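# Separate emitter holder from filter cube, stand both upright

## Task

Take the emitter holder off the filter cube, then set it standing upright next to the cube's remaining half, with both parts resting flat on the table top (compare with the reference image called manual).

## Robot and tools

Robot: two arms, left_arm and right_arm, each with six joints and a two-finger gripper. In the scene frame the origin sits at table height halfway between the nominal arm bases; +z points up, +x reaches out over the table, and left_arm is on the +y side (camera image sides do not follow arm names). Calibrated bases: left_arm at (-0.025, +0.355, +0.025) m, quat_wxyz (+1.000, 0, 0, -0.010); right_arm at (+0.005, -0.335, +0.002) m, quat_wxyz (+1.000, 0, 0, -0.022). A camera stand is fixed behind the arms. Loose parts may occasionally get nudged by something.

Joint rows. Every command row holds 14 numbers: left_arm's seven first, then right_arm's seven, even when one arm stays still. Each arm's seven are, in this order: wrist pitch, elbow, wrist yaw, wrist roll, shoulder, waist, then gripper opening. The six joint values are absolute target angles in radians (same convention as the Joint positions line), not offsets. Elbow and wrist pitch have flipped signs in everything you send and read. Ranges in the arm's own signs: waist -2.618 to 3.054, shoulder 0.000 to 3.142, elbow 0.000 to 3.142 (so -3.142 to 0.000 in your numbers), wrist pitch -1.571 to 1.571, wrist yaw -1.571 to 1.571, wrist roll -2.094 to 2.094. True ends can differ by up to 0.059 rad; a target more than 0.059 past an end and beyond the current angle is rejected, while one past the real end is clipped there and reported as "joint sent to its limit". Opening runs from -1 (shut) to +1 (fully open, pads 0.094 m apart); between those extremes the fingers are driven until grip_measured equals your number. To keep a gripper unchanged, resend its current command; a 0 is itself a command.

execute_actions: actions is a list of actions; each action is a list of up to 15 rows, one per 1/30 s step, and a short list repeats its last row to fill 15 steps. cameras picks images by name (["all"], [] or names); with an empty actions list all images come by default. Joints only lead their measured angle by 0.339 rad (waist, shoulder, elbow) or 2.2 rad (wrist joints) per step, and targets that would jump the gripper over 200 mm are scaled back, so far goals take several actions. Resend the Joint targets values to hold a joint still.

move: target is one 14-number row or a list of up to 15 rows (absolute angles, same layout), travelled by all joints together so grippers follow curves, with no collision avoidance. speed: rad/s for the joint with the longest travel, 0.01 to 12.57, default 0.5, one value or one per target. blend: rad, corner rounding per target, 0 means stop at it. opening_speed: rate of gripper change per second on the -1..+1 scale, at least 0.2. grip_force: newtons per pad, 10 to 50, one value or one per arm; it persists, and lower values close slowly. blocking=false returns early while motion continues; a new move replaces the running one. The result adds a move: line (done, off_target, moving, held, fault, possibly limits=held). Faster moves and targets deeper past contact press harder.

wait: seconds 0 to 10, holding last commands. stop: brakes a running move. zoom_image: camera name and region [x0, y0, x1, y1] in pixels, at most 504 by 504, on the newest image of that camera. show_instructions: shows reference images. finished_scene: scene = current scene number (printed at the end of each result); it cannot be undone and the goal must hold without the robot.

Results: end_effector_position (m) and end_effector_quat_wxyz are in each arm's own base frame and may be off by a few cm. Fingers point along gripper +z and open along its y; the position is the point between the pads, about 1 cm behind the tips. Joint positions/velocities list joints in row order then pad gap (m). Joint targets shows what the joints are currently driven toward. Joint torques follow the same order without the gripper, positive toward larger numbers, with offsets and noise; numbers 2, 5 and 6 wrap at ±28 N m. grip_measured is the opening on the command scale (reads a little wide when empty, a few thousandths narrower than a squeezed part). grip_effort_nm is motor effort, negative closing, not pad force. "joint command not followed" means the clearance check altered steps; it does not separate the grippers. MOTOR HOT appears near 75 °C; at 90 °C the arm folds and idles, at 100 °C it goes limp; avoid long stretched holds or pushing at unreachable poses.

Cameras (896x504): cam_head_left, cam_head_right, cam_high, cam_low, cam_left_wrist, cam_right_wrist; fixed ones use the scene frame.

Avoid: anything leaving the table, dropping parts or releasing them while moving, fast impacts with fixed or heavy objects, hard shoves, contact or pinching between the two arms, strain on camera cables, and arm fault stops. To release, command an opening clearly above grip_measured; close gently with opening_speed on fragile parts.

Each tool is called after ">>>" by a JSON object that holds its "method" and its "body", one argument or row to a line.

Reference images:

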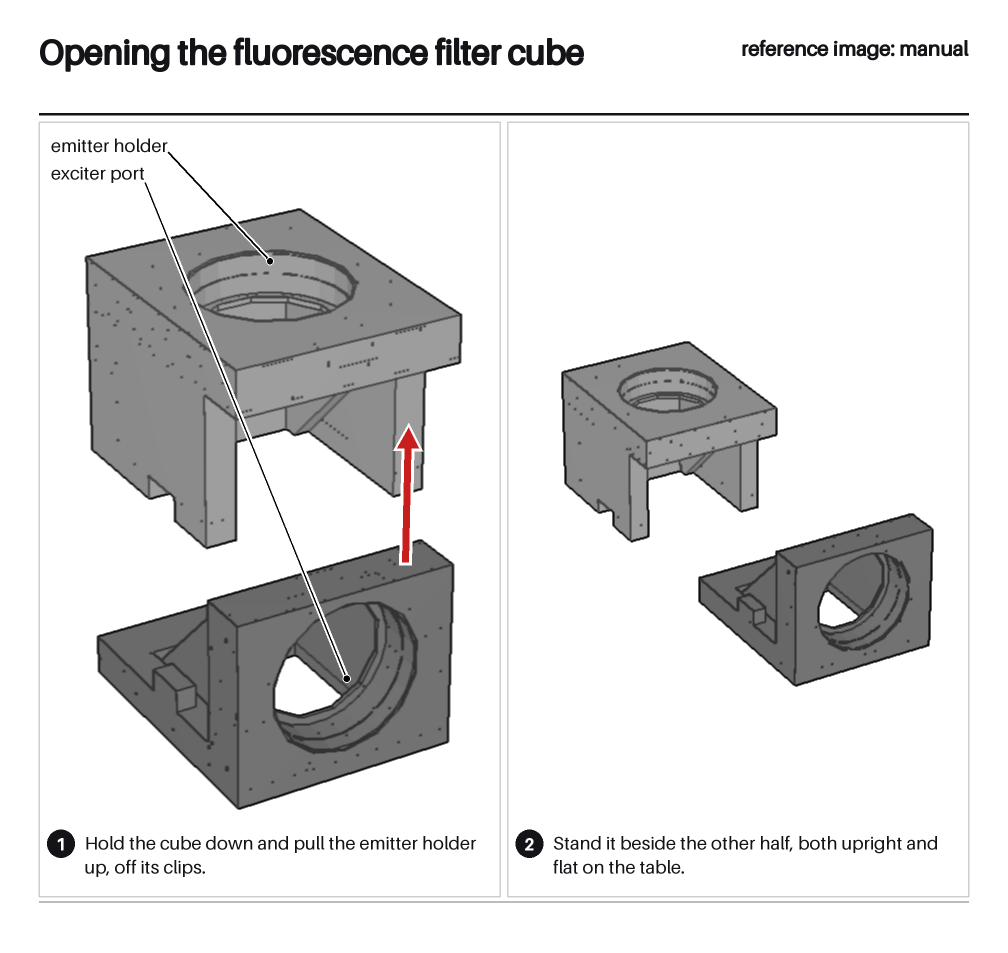

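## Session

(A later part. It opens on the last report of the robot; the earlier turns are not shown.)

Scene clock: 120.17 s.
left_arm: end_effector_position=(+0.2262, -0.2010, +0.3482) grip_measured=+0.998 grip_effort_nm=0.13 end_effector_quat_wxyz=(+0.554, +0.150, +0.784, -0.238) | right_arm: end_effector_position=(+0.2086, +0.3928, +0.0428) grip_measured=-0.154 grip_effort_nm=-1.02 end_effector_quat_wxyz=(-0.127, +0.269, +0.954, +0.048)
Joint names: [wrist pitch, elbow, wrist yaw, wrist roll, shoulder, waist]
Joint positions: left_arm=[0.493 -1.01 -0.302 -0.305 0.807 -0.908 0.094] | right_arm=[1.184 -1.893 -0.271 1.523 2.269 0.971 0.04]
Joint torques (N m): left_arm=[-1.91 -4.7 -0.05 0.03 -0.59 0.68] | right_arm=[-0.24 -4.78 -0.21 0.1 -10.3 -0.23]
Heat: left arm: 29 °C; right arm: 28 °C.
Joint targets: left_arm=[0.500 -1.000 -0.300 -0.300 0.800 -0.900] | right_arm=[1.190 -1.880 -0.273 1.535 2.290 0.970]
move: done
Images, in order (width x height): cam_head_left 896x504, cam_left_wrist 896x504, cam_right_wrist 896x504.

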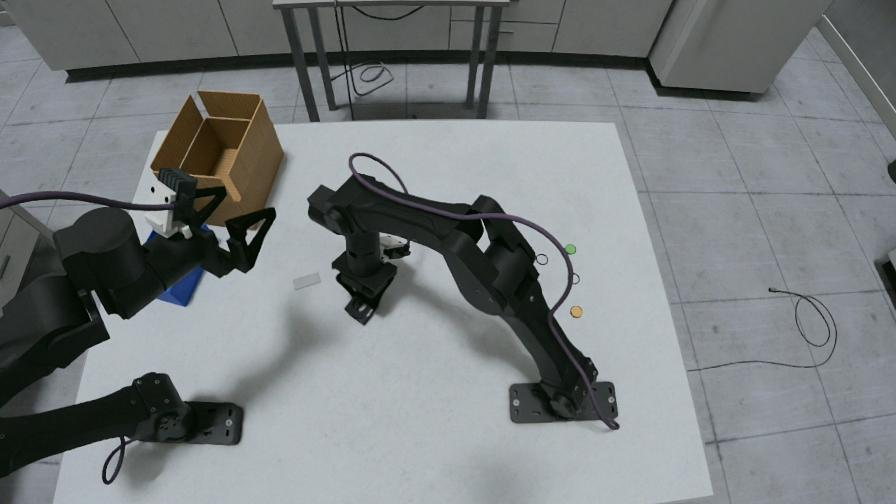

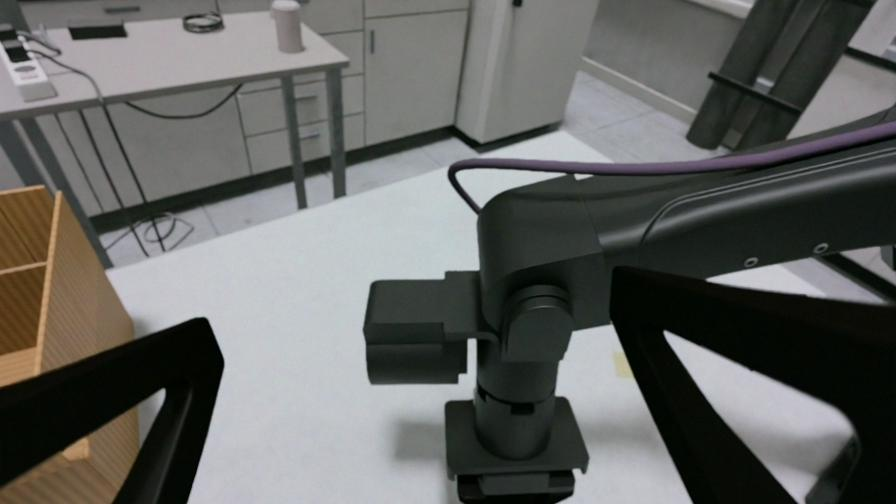

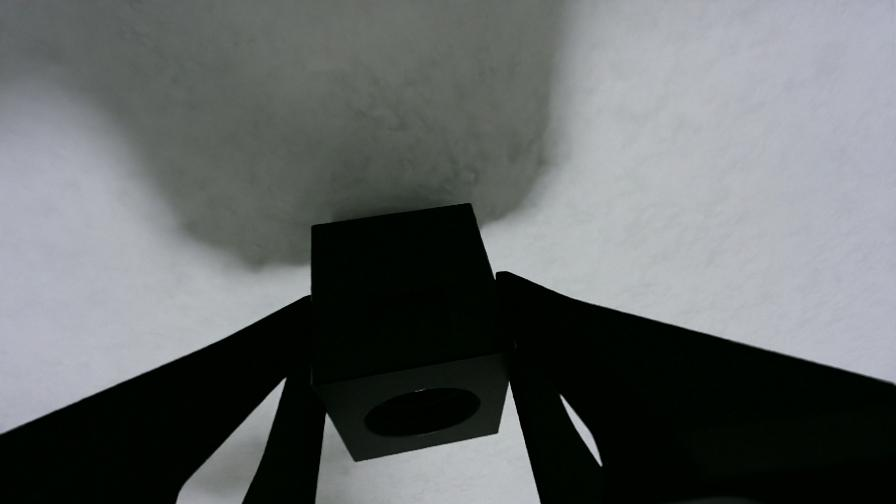

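>>> {"method": "move", "body": {
  "target": [
    [0.5,-0.8,-0.41,-0.45,0.8,-1.1,1,1.19,-1.88,-0.2732,1.535,2.310,0.970,-0.35],
    [0.063,-0.456,-0.4146,-0.4557,1.276,-1.266,1,1.19,-1.88,-0.2732,1.535,2.310,0.970,-0.35]
  ],
  "speed": 0.6,
  "cameras": ["cam_left_wrist","cam_right_wrist","cam_head_left"]
}}

Scene clock: 123.97 s.
left_arm: end_effector_position=(+0.1611, -0.2649, +0.0495) grip_measured=+0.998 grip_effort_nm=0.13 end_effector_quat_wxyz=(+0.356, +0.305, +0.875, -0.118) | right_arm: end_effector_position=(+0.2085, +0.3927, +0.0422) grip_measured=-0.154 grip_effort_nm=-1.02 end_effector_quat_wxyz=(-0.127, +0.269, +0.953, +0.047)
Joint names: [wrist pitch, elbow, wrist yaw, wrist roll, shoulder, waist]
Joint positions: left_arm=[0.083 -0.459 -0.406 -0.446 1.274 -1.26 0.094] | right_arm=[1.184 -1.893 -0.272 1.523 2.27 0.971 0.04]
Joint torques (N m): left_arm=[-1.71 -4.63 -0.3 -0.16 -2.77 -0.46] | right_arm=[-0.23 -4.7 -0.18 0.08 -8.88 -0.16]
Heat: left arm: 29 °C; right arm: 28 °C.
Joint targets: left_arm=[0.063 -0.456 -0.414 -0.456 1.276 -1.266] | right_arm=[1.190 -1.880 -0.273 1.535 2.310 0.970]
move: off_target (right_arm); right_arm: the shoulder is farthest, 0.040 rad from its target
Images, in order (width x height): cam_head_left 896x504, cam_left_wrist 896x504, cam_right_wrist 896x504.

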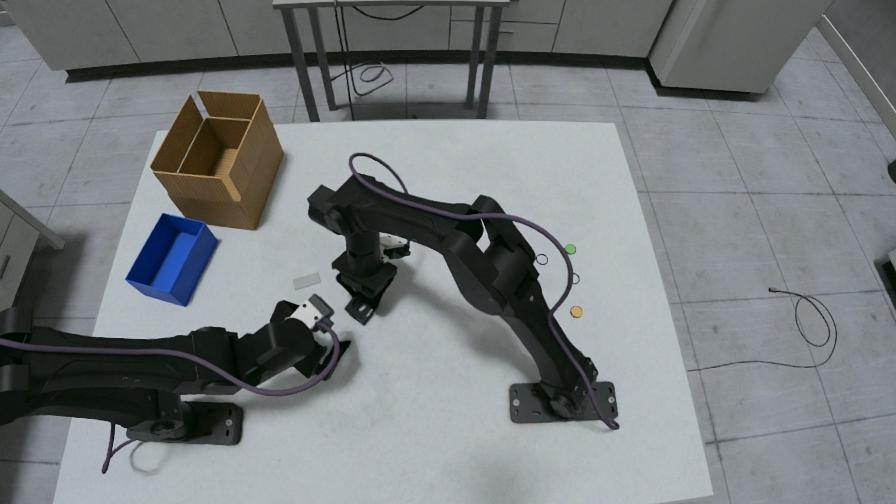

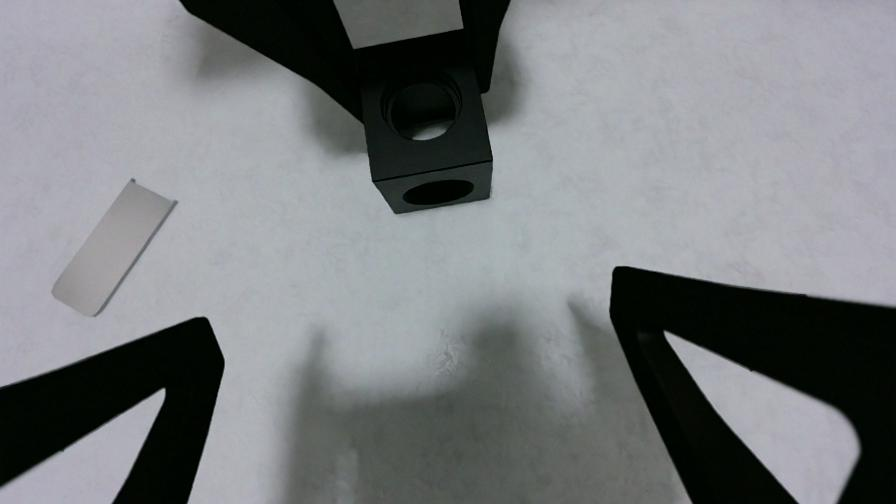

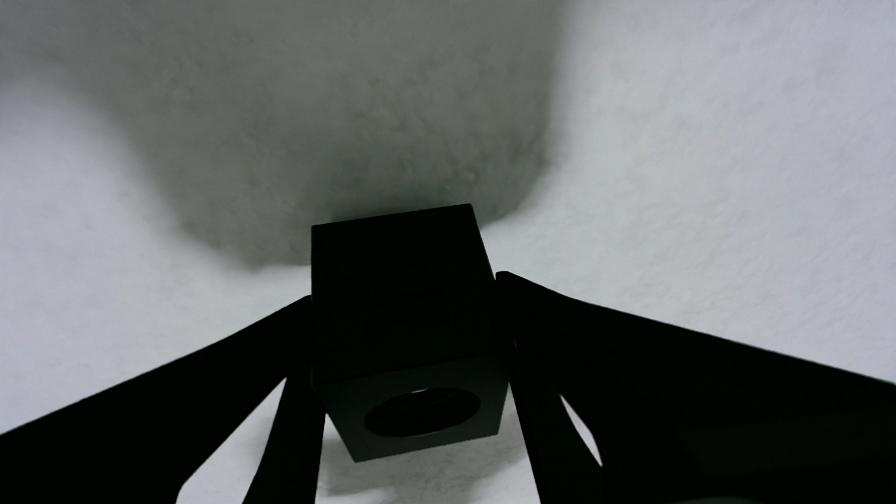

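>>> {"method": "move", "body": {
  "target": [
    [0.063,-0.456,-0.4146,-0.4557,1.276,-1.266,1,1.19,-1.87,-0.2732,1.535,2.350,0.970,-0.35],
    [-0.31,-0.568,-0.366,-0.393,1.724,-1.143,1,1.19,-1.87,-0.2732,1.535,2.35,0.970,-0.35]
  ],
  "speed": [0.05,0.25],
  "cameras": ["cam_left_wrist","cam_right_wrist"]
}}

Scene clock: 128.70 s.
left_arm: end_effector_position=(+0.2083, -0.3038, -0.0034) grip_measured=+0.998 grip_effort_nm=0.13 end_effector_quat_wxyz=(+0.362, +0.281, +0.882, -0.112) | right_arm: end_effector_position=(+0.2076, +0.3924, +0.0386) grip_measured=-0.154 grip_effort_nm=-1.02 end_effector_quat_wxyz=(-0.140, +0.274, +0.950, +0.046)
Joint names: [wrist pitch, elbow, wrist yaw, wrist roll, shoulder, waist]
Joint positions: left_arm=[-0.292 -0.547 -0.37 -0.398 1.71 -1.15 0.094] | right_arm=[1.185 -1.893 -0.297 1.523 2.282 0.963 0.04]
Joint torques (N m): left_arm=[-1.8 -5.56 -0.16 0.04 -4.51 0.68] | right_arm=[-0.22 -3.77 0.07 0.11 -6.6 0.57]
Heat: left arm: 29 °C; right arm: 28 °C.
Joint targets: left_arm=[-0.310 -0.568 -0.366 -0.393 1.724 -1.143] | right_arm=[1.190 -1.870 -0.273 1.535 2.350 0.970]
move: off_target (right_arm); right_arm: the shoulder is farthest, 0.068 rad from its target
Images, in order (width x height): cam_left_wrist 896x504, cam_right_wrist 896x504.

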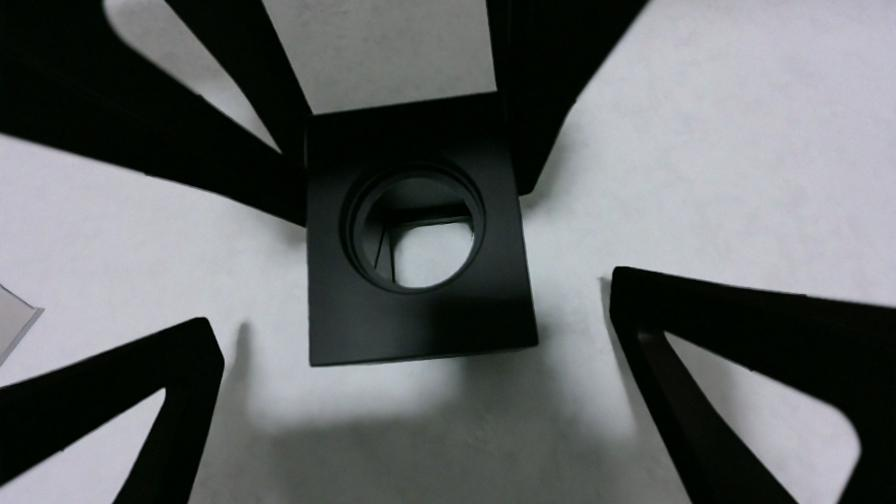

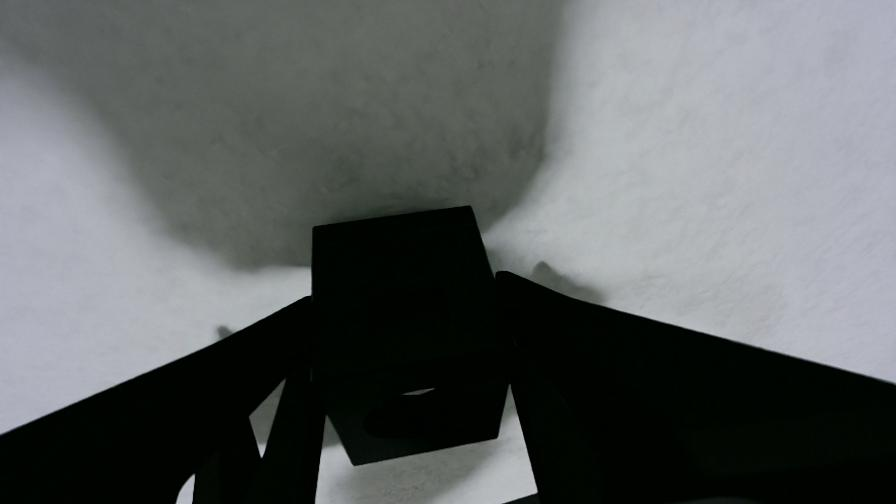

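>>> {"method": "move", "body": {
  "target": [
    [-0.338,-0.520,-0.366,-0.393,1.738,-1.168,1,1.19,-1.87,-0.2732,1.535,2.35,0.970,-0.35]
  ],
  "speed": 0.1,
  "cameras": ["cam_left_wrist","cam_right_wrist"]
}}

Scene clock: 130.40 s.
left_arm: end_effector_position=(+0.2039, -0.3023, -0.0092) grip_measured=+0.998 grip_effort_nm=0.13 end_effector_quat_wxyz=(+0.360, +0.286, +0.881, -0.113) | right_arm: end_effector_position=(+0.2076, +0.3924, +0.0386) grip_measured=-0.154 grip_effort_nm=-1.02 end_effector_quat_wxyz=(-0.140, +0.274, +0.950, +0.046)
Joint names: [wrist pitch, elbow, wrist yaw, wrist roll, shoulder, waist]
Joint positions: left_arm=[-0.32 -0.528 -0.369 -0.397 1.722 -1.16 0.094] | right_arm=[1.185 -1.893 -0.297 1.523 2.282 0.963 0.04]
Joint torques (N m): left_arm=[-1.76 -3.07 -0.15 0.02 -4.38 -0.64] | right_arm=[-0.23 -3.81 0.08 0.1 -6.64 0.58]
Heat: left arm: 29 °C; right arm: 28 °C.
Joint targets: left_arm=[-0.338 -0.520 -0.366 -0.393 1.738 -1.168] | right_arm=[1.190 -1.870 -0.273 1.535 2.350 0.970]
move: off_target (right_arm); right_arm: the shoulder is farthest, 0.068 rad from its target
Images, in order (width x height): cam_left_wrist 896x504, cam_right_wrist 896x504.

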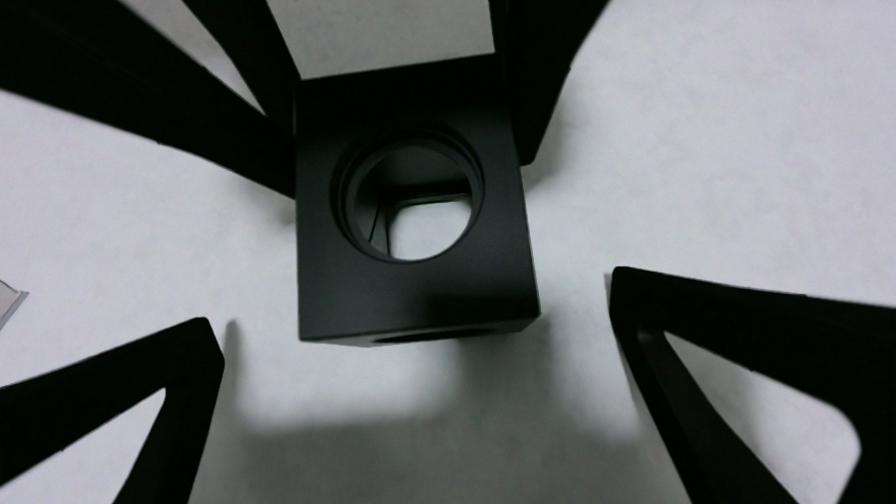

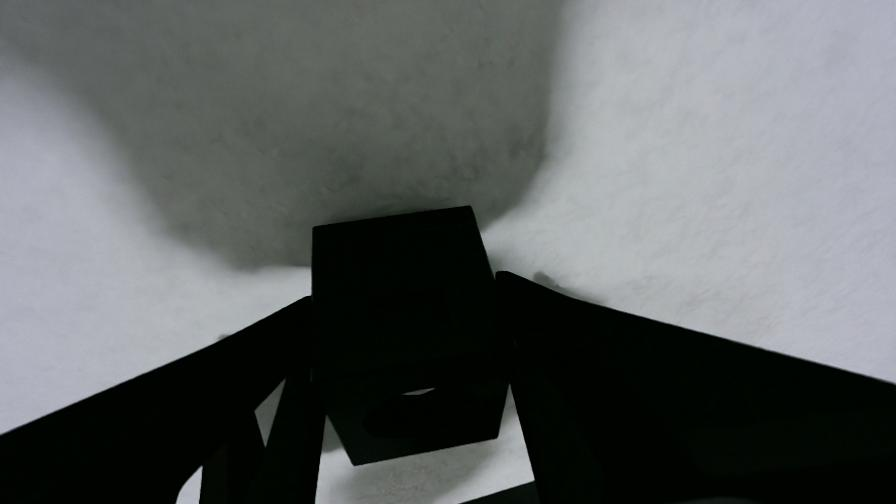

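>>> {"method": "move", "body": {
  "target": [
    [-0.338,-0.520,-0.366,-0.393,1.738,-1.165,-0.35,1.19,-1.87,-0.2732,1.535,2.35,0.970,-0.35],
    [-0.05,-0.46,-0.25,-0.393,1.93,-1.165,-0.35,1.19,-1.87,-0.2732,1.535,2.33,0.970,-0.35],
    [-0.05,-0.46,-0.25,-0.393,1.93,-1.165,-0.35,1.30,-2.02,-0.2732,1.535,2.17,0.970,-0.35]
  ],
  "speed": 0.15,
  "opening_speed": 0.7,
  "cameras": ["cam_left_wrist","cam_right_wrist"]
}}

Scene clock: 136.90 s.
left_arm: end_effector_position=(+0.2096, -0.3025, -0.0220) grip_measured=-0.171 grip_effort_nm=-0.98 end_effector_quat_wxyz=(+0.374, +0.270, +0.881, -0.102) | right_arm: end_effector_position=(+0.2219, +0.3903, +0.0476) grip_measured=-0.154 grip_effort_nm=-1.02 end_effector_quat_wxyz=(-0.102, +0.267, +0.957, +0.044)
Joint names: [wrist pitch, elbow, wrist yaw, wrist roll, shoulder, waist]
Joint positions: left_arm=[-0.41 -0.525 -0.418 -0.419 1.806 -1.168 0.039] | right_arm=[1.217 -1.944 -0.222 1.51 2.283 0.963 0.04]
Joint torques (N m): left_arm=[2.17 1.46 1.54 0.3 3.03 0.32] | right_arm=[0.51 -13.52 -0.74 0.25 -21.87 0.51]
Heat: left arm: 29 °C; right arm: 28 °C.
Joint targets: left_arm=[-0.050 -0.460 -0.250 -0.393 1.930 -1.165] | right_arm=[1.300 -2.020 -0.273 1.535 2.170 0.970]
move: off_target (left_arm, right_arm); left_arm: the wrist pitch is farthest, 0.360 rad from its target; right_arm: the shoulder is farthest, 0.113 rad from its target
Images, in order (width x height): cam_left_wrist 896x504, cam_right_wrist 896x504.

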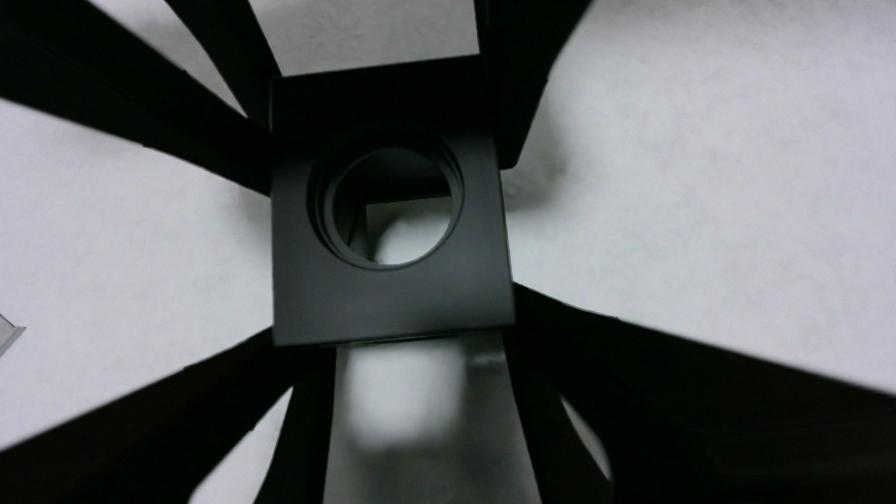

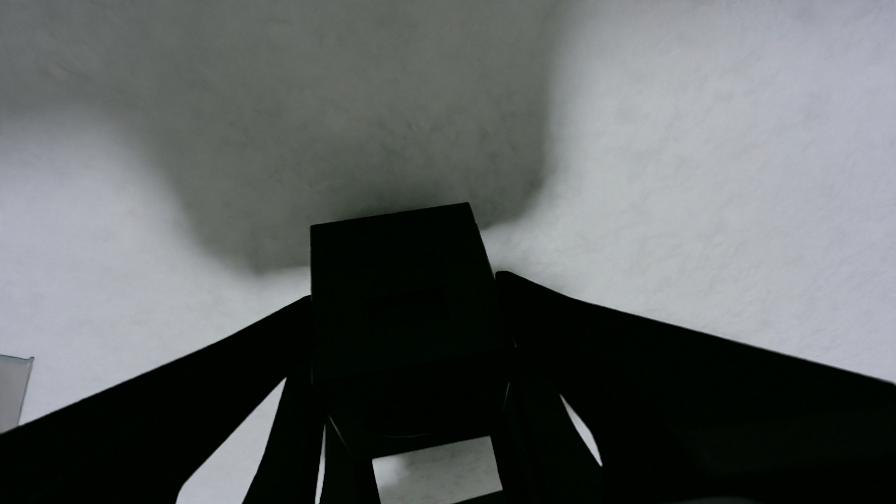

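>>> {"method": "move", "body": {
  "target": [
    [0.05,-0.43,-0.2,-0.393,1.99,-1.165,-0.35,1.42,-2.10,-0.40,1.535,2.10,0.970,-0.35]
  ],
  "speed": 0.1,
  "cameras": ["cam_left_wrist","cam_right_wrist","cam_low"]
}}

>>> {"method": "zoom_image", "body": {
  "camera": "cam_low",
  "region": [440, 220, 540, 290]
}}

Scene clock: 138.97 s.
left_arm: end_effector_position=(+0.2134, -0.3079, -0.0204) grip_measured=-0.172 grip_effort_nm=-0.98 end_effector_quat_wxyz=(+0.383, +0.257, +0.879, -0.117) | right_arm: end_effector_position=(+0.2222, +0.3872, +0.0562) grip_measured=-0.154 grip_effort_nm=-1.02 end_effector_quat_wxyz=(-0.099, +0.278, +0.955, +0.035)
Joint names: [wrist pitch, elbow, wrist yaw, wrist roll, shoulder, waist]
Joint positions: left_arm=[-0.463 -0.525 -0.415 -0.432 1.824 -1.163 0.039] | right_arm=[1.265 -1.98 -0.211 1.529 2.283 0.963 0.04]
Joint torques (N m): left_arm=[3.2 3.19 1.83 0.38 4.93 -0.09] | right_arm=[1.24 -17.98 -2.35 0.03 -27.97 0.51]
Heat: left arm: 30 °C; right arm: 29 °C.
Joint targets: left_arm=[0.001 -0.439 -0.220 -0.397 1.974 -1.165] | right_arm=[1.420 -2.100 -0.400 1.535 2.100 0.970]
move: off_target (left_arm, right_arm); left_arm: the wrist pitch is farthest, 0.513 rad from its target; right_arm: the wrist yaw is farthest, 0.189 rad from its target
Images, in order (width x height): cam_low 896x504, cam_left_wrist 896x504, cam_right_wrist 896x504.

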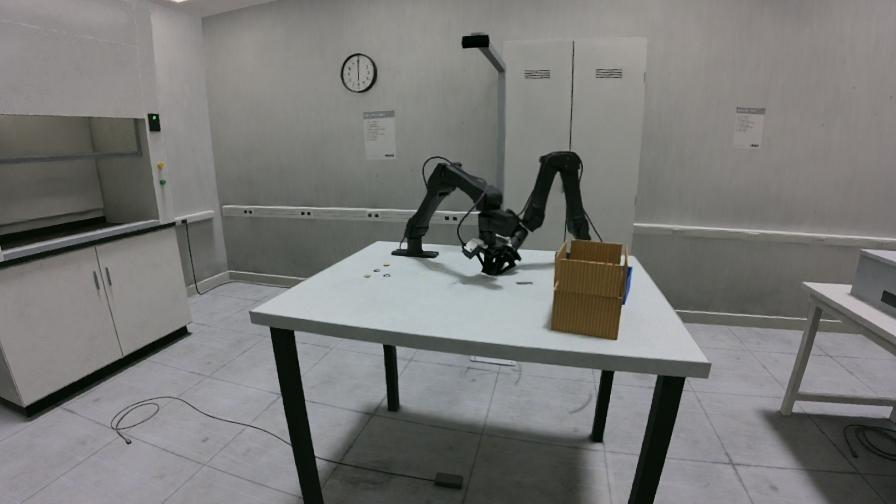

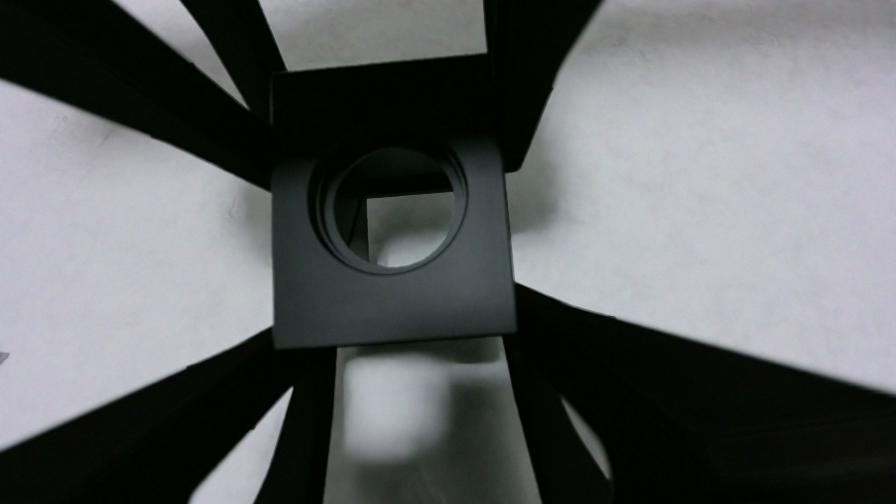

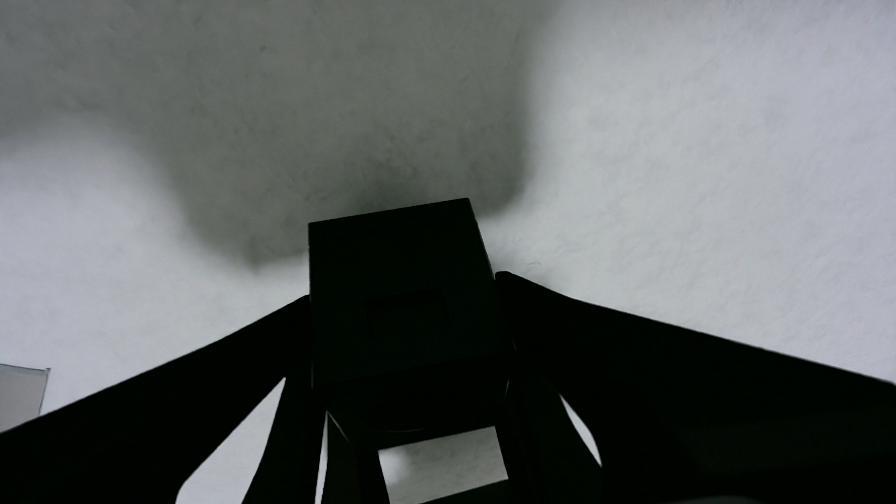

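Scaled by 5.040 from the camera's 896x504 image, which has a finer 1280x720 frame.

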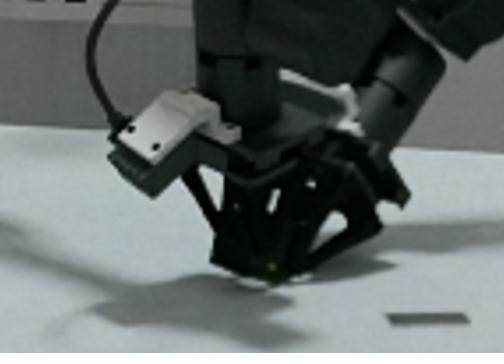

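>>> {"method": "move", "body": {
  "target": [
    [0.0,-0.44,-0.22,-0.393,1.97,-1.165,-0.35,1.19,-1.87,-0.30,1.535,2.32,0.970,-0.35],
    [0.0,-0.44,-0.22,-0.393,1.97,-1.165,-0.35,1.5,-2.15,-0.35,1.535,2.09,0.970,-0.35]
  ],
  "speed": [0.3,2.0],
  "cameras": ["cam_left_wrist","cam_right_wrist"]
}}

Scene clock: 141.97 s.
left_arm: end_effector_position=(+0.2213, -0.3176, -0.0093) grip_measured=-0.176 grip_effort_nm=-0.98 end_effector_quat_wxyz=(+0.406, +0.245, +0.870, -0.135) | right_arm: end_effector_position=(+0.2282, +0.3791, +0.0702) grip_measured=-0.155 grip_effort_nm=-1.02 end_effector_quat_wxyz=(-0.078, +0.283, +0.956, +0.023)
Joint names: [wrist pitch, elbow, wrist yaw, wrist roll, shoulder, waist]
Joint positions: left_arm=[-0.529 -0.531 -0.426 -0.427 1.83 -1.158 0.039] | right_arm=[1.33 -2.029 -0.163 1.535 2.275 0.961 0.04]
Joint torques (N m): left_arm=[3.46 3.07 1.8 0.35 3.28 -0.47] | right_arm=[1.39 -18.14 -2.31 -0.03 25.32 0.76]
Heat: left arm: 32 °C; right arm: 31 °C.
Joint targets: left_arm=[-0.037 -0.447 -0.235 -0.396 1.960 -1.165] | right_arm=[1.500 -2.150 -0.350 1.535 2.090 0.970]
move: off_target (left_arm, right_arm); left_arm: the wrist pitch is farthest, 0.529 rad from its target; right_arm: the wrist yaw is farthest, 0.187 rad from its target
Images, in order (width x height): cam_left_wrist 896x504, cam_right_wrist 896x504.

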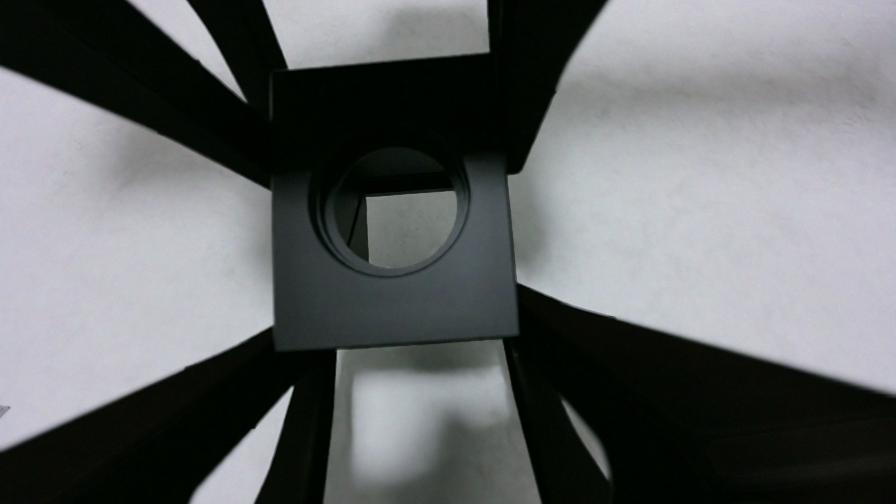

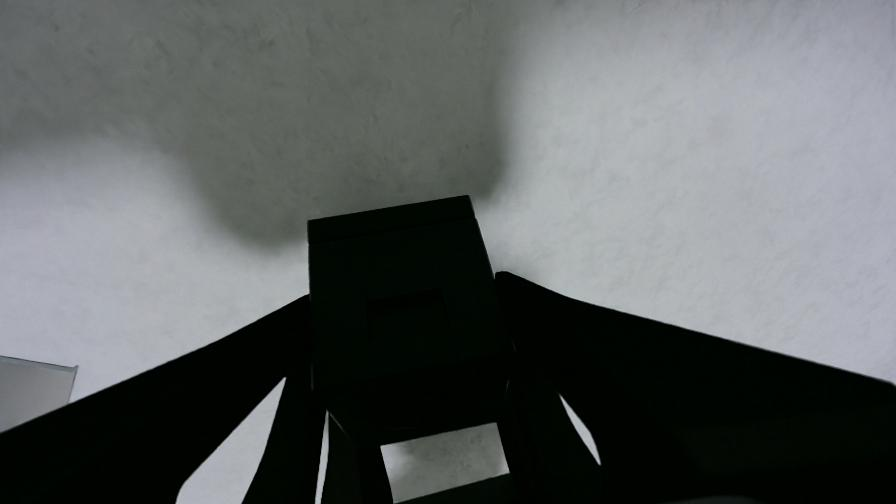

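>>> {"method": "move", "body": {
  "target": [
    [-0.2,-0.48,-0.30,-0.393,1.85,-1.165,-0.35,1.19,-1.87,-0.30,1.535,2.32,0.970,-0.35],
    [-0.338,-0.520,-0.366,-0.393,1.738,-1.168,-0.35,1.19,-1.87,-0.28,1.535,2.35,0.970,-0.35],
    [-0.338,-0.520,-0.366,-0.393,1.738,-1.168,0.3,1.19,-1.87,-0.28,1.535,2.35,0.970,-0.35],
    [-0.338,-0.495,-0.366,-0.393,1.688,-1.172,0.3,1.19,-1.87,-0.28,1.535,2.35,0.970,-0.35]
  ],
  "speed": [0.4,0.3,0.2,0.15],
  "cameras": ["cam_left_wrist","cam_right_wrist"]
}}

Scene clock: 146.53 s.
left_arm: end_effector_position=(+0.2014, -0.3001, -0.0099) grip_measured=+0.298 grip_effort_nm=0.14 end_effector_quat_wxyz=(+0.363, +0.286, +0.879, -0.117) | right_arm: end_effector_position=(+0.2124, +0.3910, +0.0396) grip_measured=-0.155 grip_effort_nm=-1.02 end_effector_quat_wxyz=(-0.142, +0.278, +0.949, +0.048)
Joint names: [wrist pitch, elbow, wrist yaw, wrist roll, shoulder, waist]
Joint positions: left_arm=[-0.35 -0.504 -0.37 -0.398 1.717 -1.164 0.061] | right_arm=[1.19 -1.901 -0.3 1.521 2.285 0.951 0.04]
Joint torques (N m): left_arm=[-1.35 -2.97 -0.12 -0.01 -7.46 -0.55] | right_arm=[-0.28 -3 0.04 0.12 -6.94 1.63]
Heat: left arm: 32 °C; right arm: 32 °C.
Joint targets: left_arm=[-0.338 -0.495 -0.366 -0.393 1.688 -1.172] | right_arm=[1.190 -1.870 -0.280 1.535 2.350 0.970]
move: off_target (right_arm); target 3's new numbers were sent with left_arm's wrist pitch 0.050 rad from that target; right_arm: the shoulder is farthest, 0.065 rad from its target
Images, in order (width x height): cam_left_wrist 896x504, cam_right_wrist 896x504.

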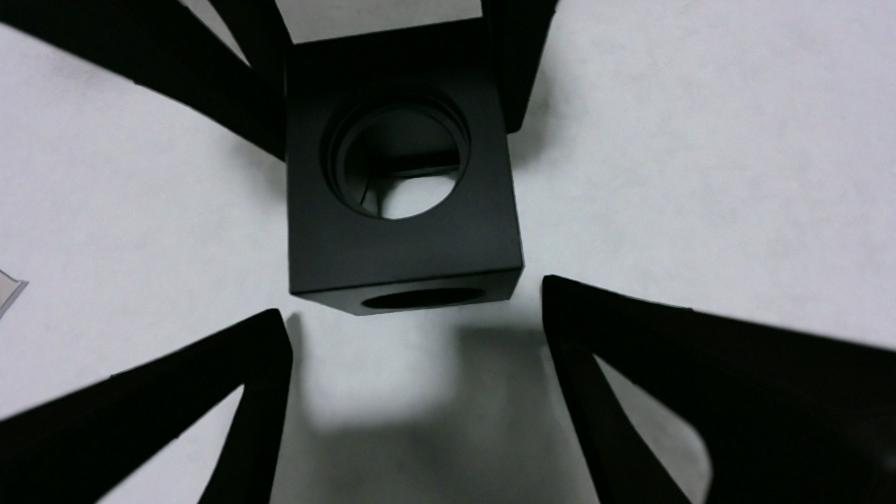

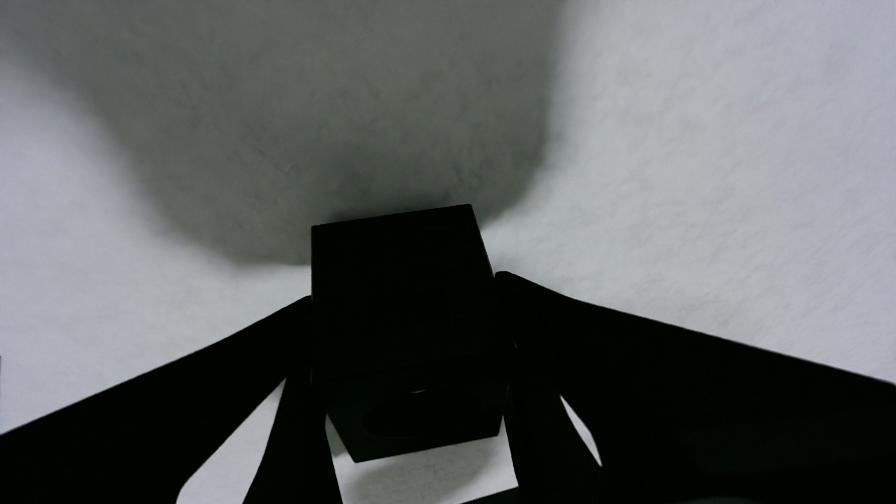

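>>> {"method": "move", "body": {
  "target": [
    [-0.338,-0.533,-0.366,-0.393,1.748,-1.168,0.3,1.19,-1.87,-0.28,1.535,2.35,0.970,-0.35]
  ],
  "speed": 0.15,
  "cameras": ["cam_left_wrist"]
}}

Scene clock: 148.03 s.
left_arm: end_effector_position=(+0.2026, -0.3028, -0.0107) grip_measured=+0.298 grip_effort_nm=0.14 end_effector_quat_wxyz=(+0.363, +0.286, +0.879, -0.117) | right_arm: end_effector_position=(+0.2124, +0.3910, +0.0396) grip_measured=-0.155 grip_effort_nm=-1.02 end_effector_quat_wxyz=(-0.142, +0.278, +0.949, +0.048)
Joint names: [wrist pitch, elbow, wrist yaw, wrist roll, shoulder, waist]
Joint positions: left_arm=[-0.349 -0.516 -0.37 -0.397 1.73 -1.164 0.061] | right_arm=[1.19 -1.901 -0.3 1.521 2.285 0.951 0.04]
Joint torques (N m): left_arm=[-1.43 -5.03 -0.15 0.02 -4.19 -0.24] | right_arm=[-0.27 -3.04 0.04 0.11 -6.98 1.59]
Heat: left arm: 31 °C; right arm: 32 °C.
Joint targets: left_arm=[-0.338 -0.533 -0.366 -0.393 1.748 -1.168] | right_arm=[1.190 -1.870 -0.280 1.535 2.350 0.970]
move: off_target (right_arm); right_arm: the shoulder is farthest, 0.065 rad from its target
Images, in order (width x height): cam_left_wrist 896x504.

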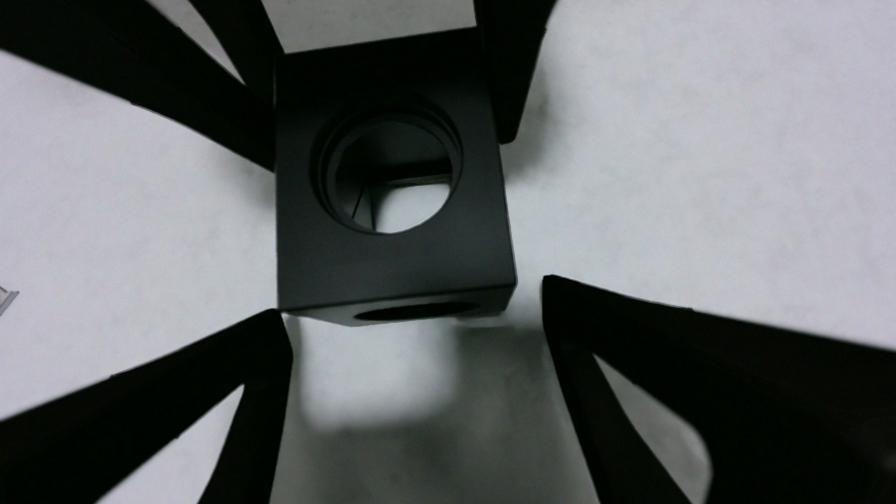

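>>> {"method": "move", "body": {
  "target": [
    [-0.338,-0.533,-0.366,-0.393,1.748,-1.168,-0.35,1.19,-1.87,-0.28,1.535,2.35,0.970,-0.35],
    [-0.05,-0.46,-0.25,-0.393,1.93,-1.165,-0.35,1.19,-1.87,-0.2732,1.535,2.33,0.970,-0.35],
    [-0.05,-0.46,-0.25,-0.393,1.93,-1.165,-0.35,1.35,-2.04,-0.33,1.535,2.15,0.970,-0.35]
  ],
  "speed": 0.2,
  "opening_speed": 0.7,
  "cameras": ["cam_left_wrist","cam_right_wrist"]
}}

Scene clock: 152.67 s.
left_arm: end_effector_position=(+0.2060, -0.3054, -0.0231) grip_measured=-0.193 grip_effort_nm=-0.98 end_effector_quat_wxyz=(+0.368, +0.274, +0.882, -0.111) | right_arm: end_effector_position=(+0.2195, +0.3866, +0.0500) grip_measured=-0.155 grip_effort_nm=-1.02 end_effector_quat_wxyz=(-0.110, +0.281, +0.953, +0.034)
Joint names: [wrist pitch, elbow, wrist yaw, wrist roll, shoulder, waist]
Joint positions: left_arm=[-0.409 -0.526 -0.397 -0.422 1.806 -1.171 0.038] | right_arm=[1.249 -1.958 -0.231 1.531 2.286 0.959 0.04]
Joint torques (N m): left_arm=[2.18 1.51 1.34 0.32 3.04 0.46] | right_arm=[0.73 -14.17 -1.31 0.03 -23.84 0.9]
Heat: left arm: 31 °C; right arm: 32 °C.
Joint targets: left_arm=[-0.050 -0.460 -0.250 -0.393 1.930 -1.165] | right_arm=[1.350 -2.040 -0.330 1.535 2.150 0.970]
move: off_target (left_arm, right_arm); left_arm: the wrist pitch is farthest, 0.359 rad from its target; right_arm: the shoulder is farthest, 0.136 rad from its target
Images, in order (width x height): cam_left_wrist 896x504, cam_right_wrist 896x504.

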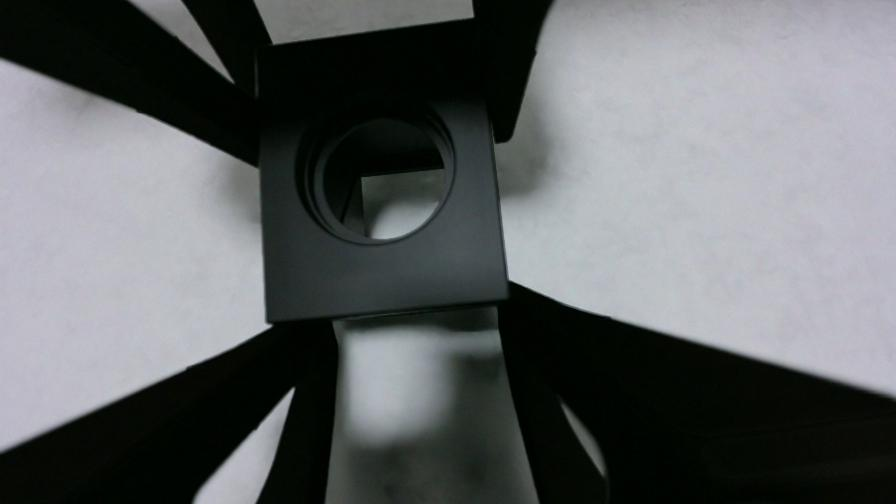

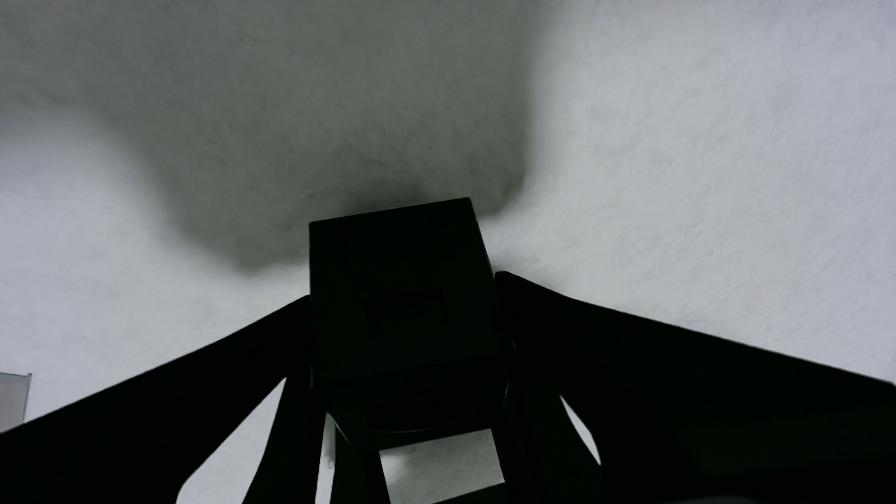

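>>> {"method": "move", "body": {
  "target": [
    [0.05,-0.43,-0.2,-0.393,2.0,-1.165,-0.35,1.47,-2.08,-0.70,1.535,2.09,0.970,-0.35]
  ],
  "speed": 0.2,
  "cameras": ["cam_left_wrist","cam_right_wrist"]
}}

Scene clock: 155.37 s.
left_arm: end_effector_position=(+0.2077, -0.3044, -0.0244) grip_measured=-0.193 grip_effort_nm=-0.98 end_effector_quat_wxyz=(+0.369, +0.255, +0.886, -0.113) | right_arm: end_effector_position=(+0.2165, +0.3892, +0.0554) grip_measured=-0.160 grip_effort_nm=-1.02 end_effector_quat_wxyz=(-0.148, +0.293, +0.943, +0.046)
Joint names: [wrist pitch, elbow, wrist yaw, wrist roll, shoulder, waist]
Joint positions: left_arm=[-0.419 -0.526 -0.409 -0.459 1.815 -1.171 0.038] | right_arm=[1.259 -1.963 -0.312 1.536 2.286 0.936 0.039]
Joint torques (N m): left_arm=[2.94 3.43 1.79 0.68 6.53 0.46] | right_arm=[1.8 -17.61 -4.74 -0.04 25.26 2.84]
Heat: left arm: 32 °C; right arm: 34 °C.
Joint targets: left_arm=[0.014 -0.437 -0.216 -0.398 1.986 -1.166] | right_arm=[1.470 -2.080 -0.700 1.535 2.090 0.970]
move: off_target (left_arm, right_arm); left_arm: the wrist pitch is farthest, 0.469 rad from its target; right_arm: the wrist yaw is farthest, 0.388 rad from its target
Images, in order (width x height): cam_left_wrist 896x504, cam_right_wrist 896x504.

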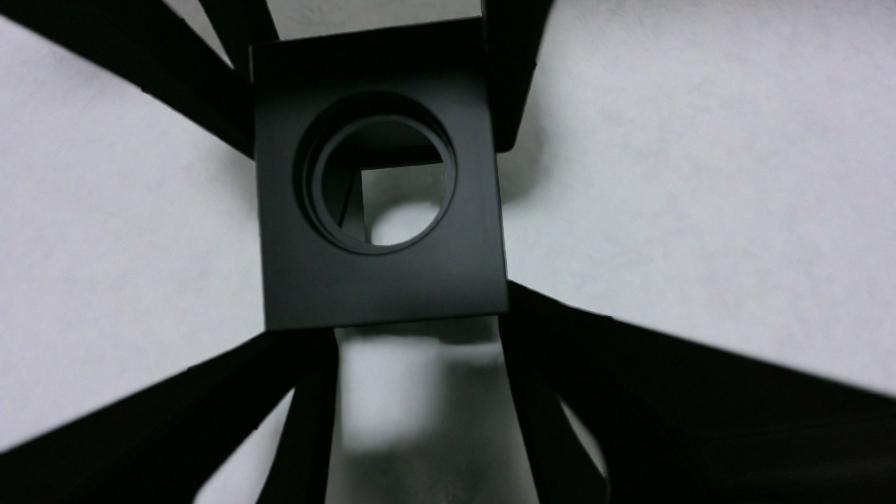

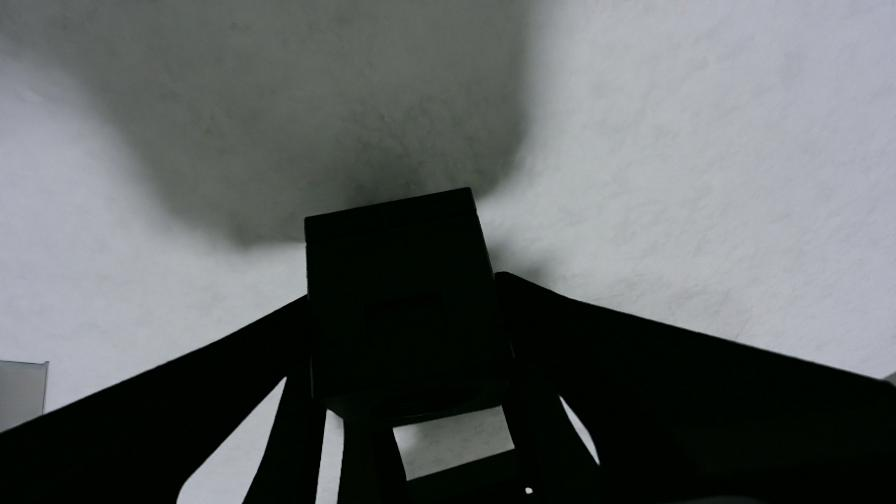

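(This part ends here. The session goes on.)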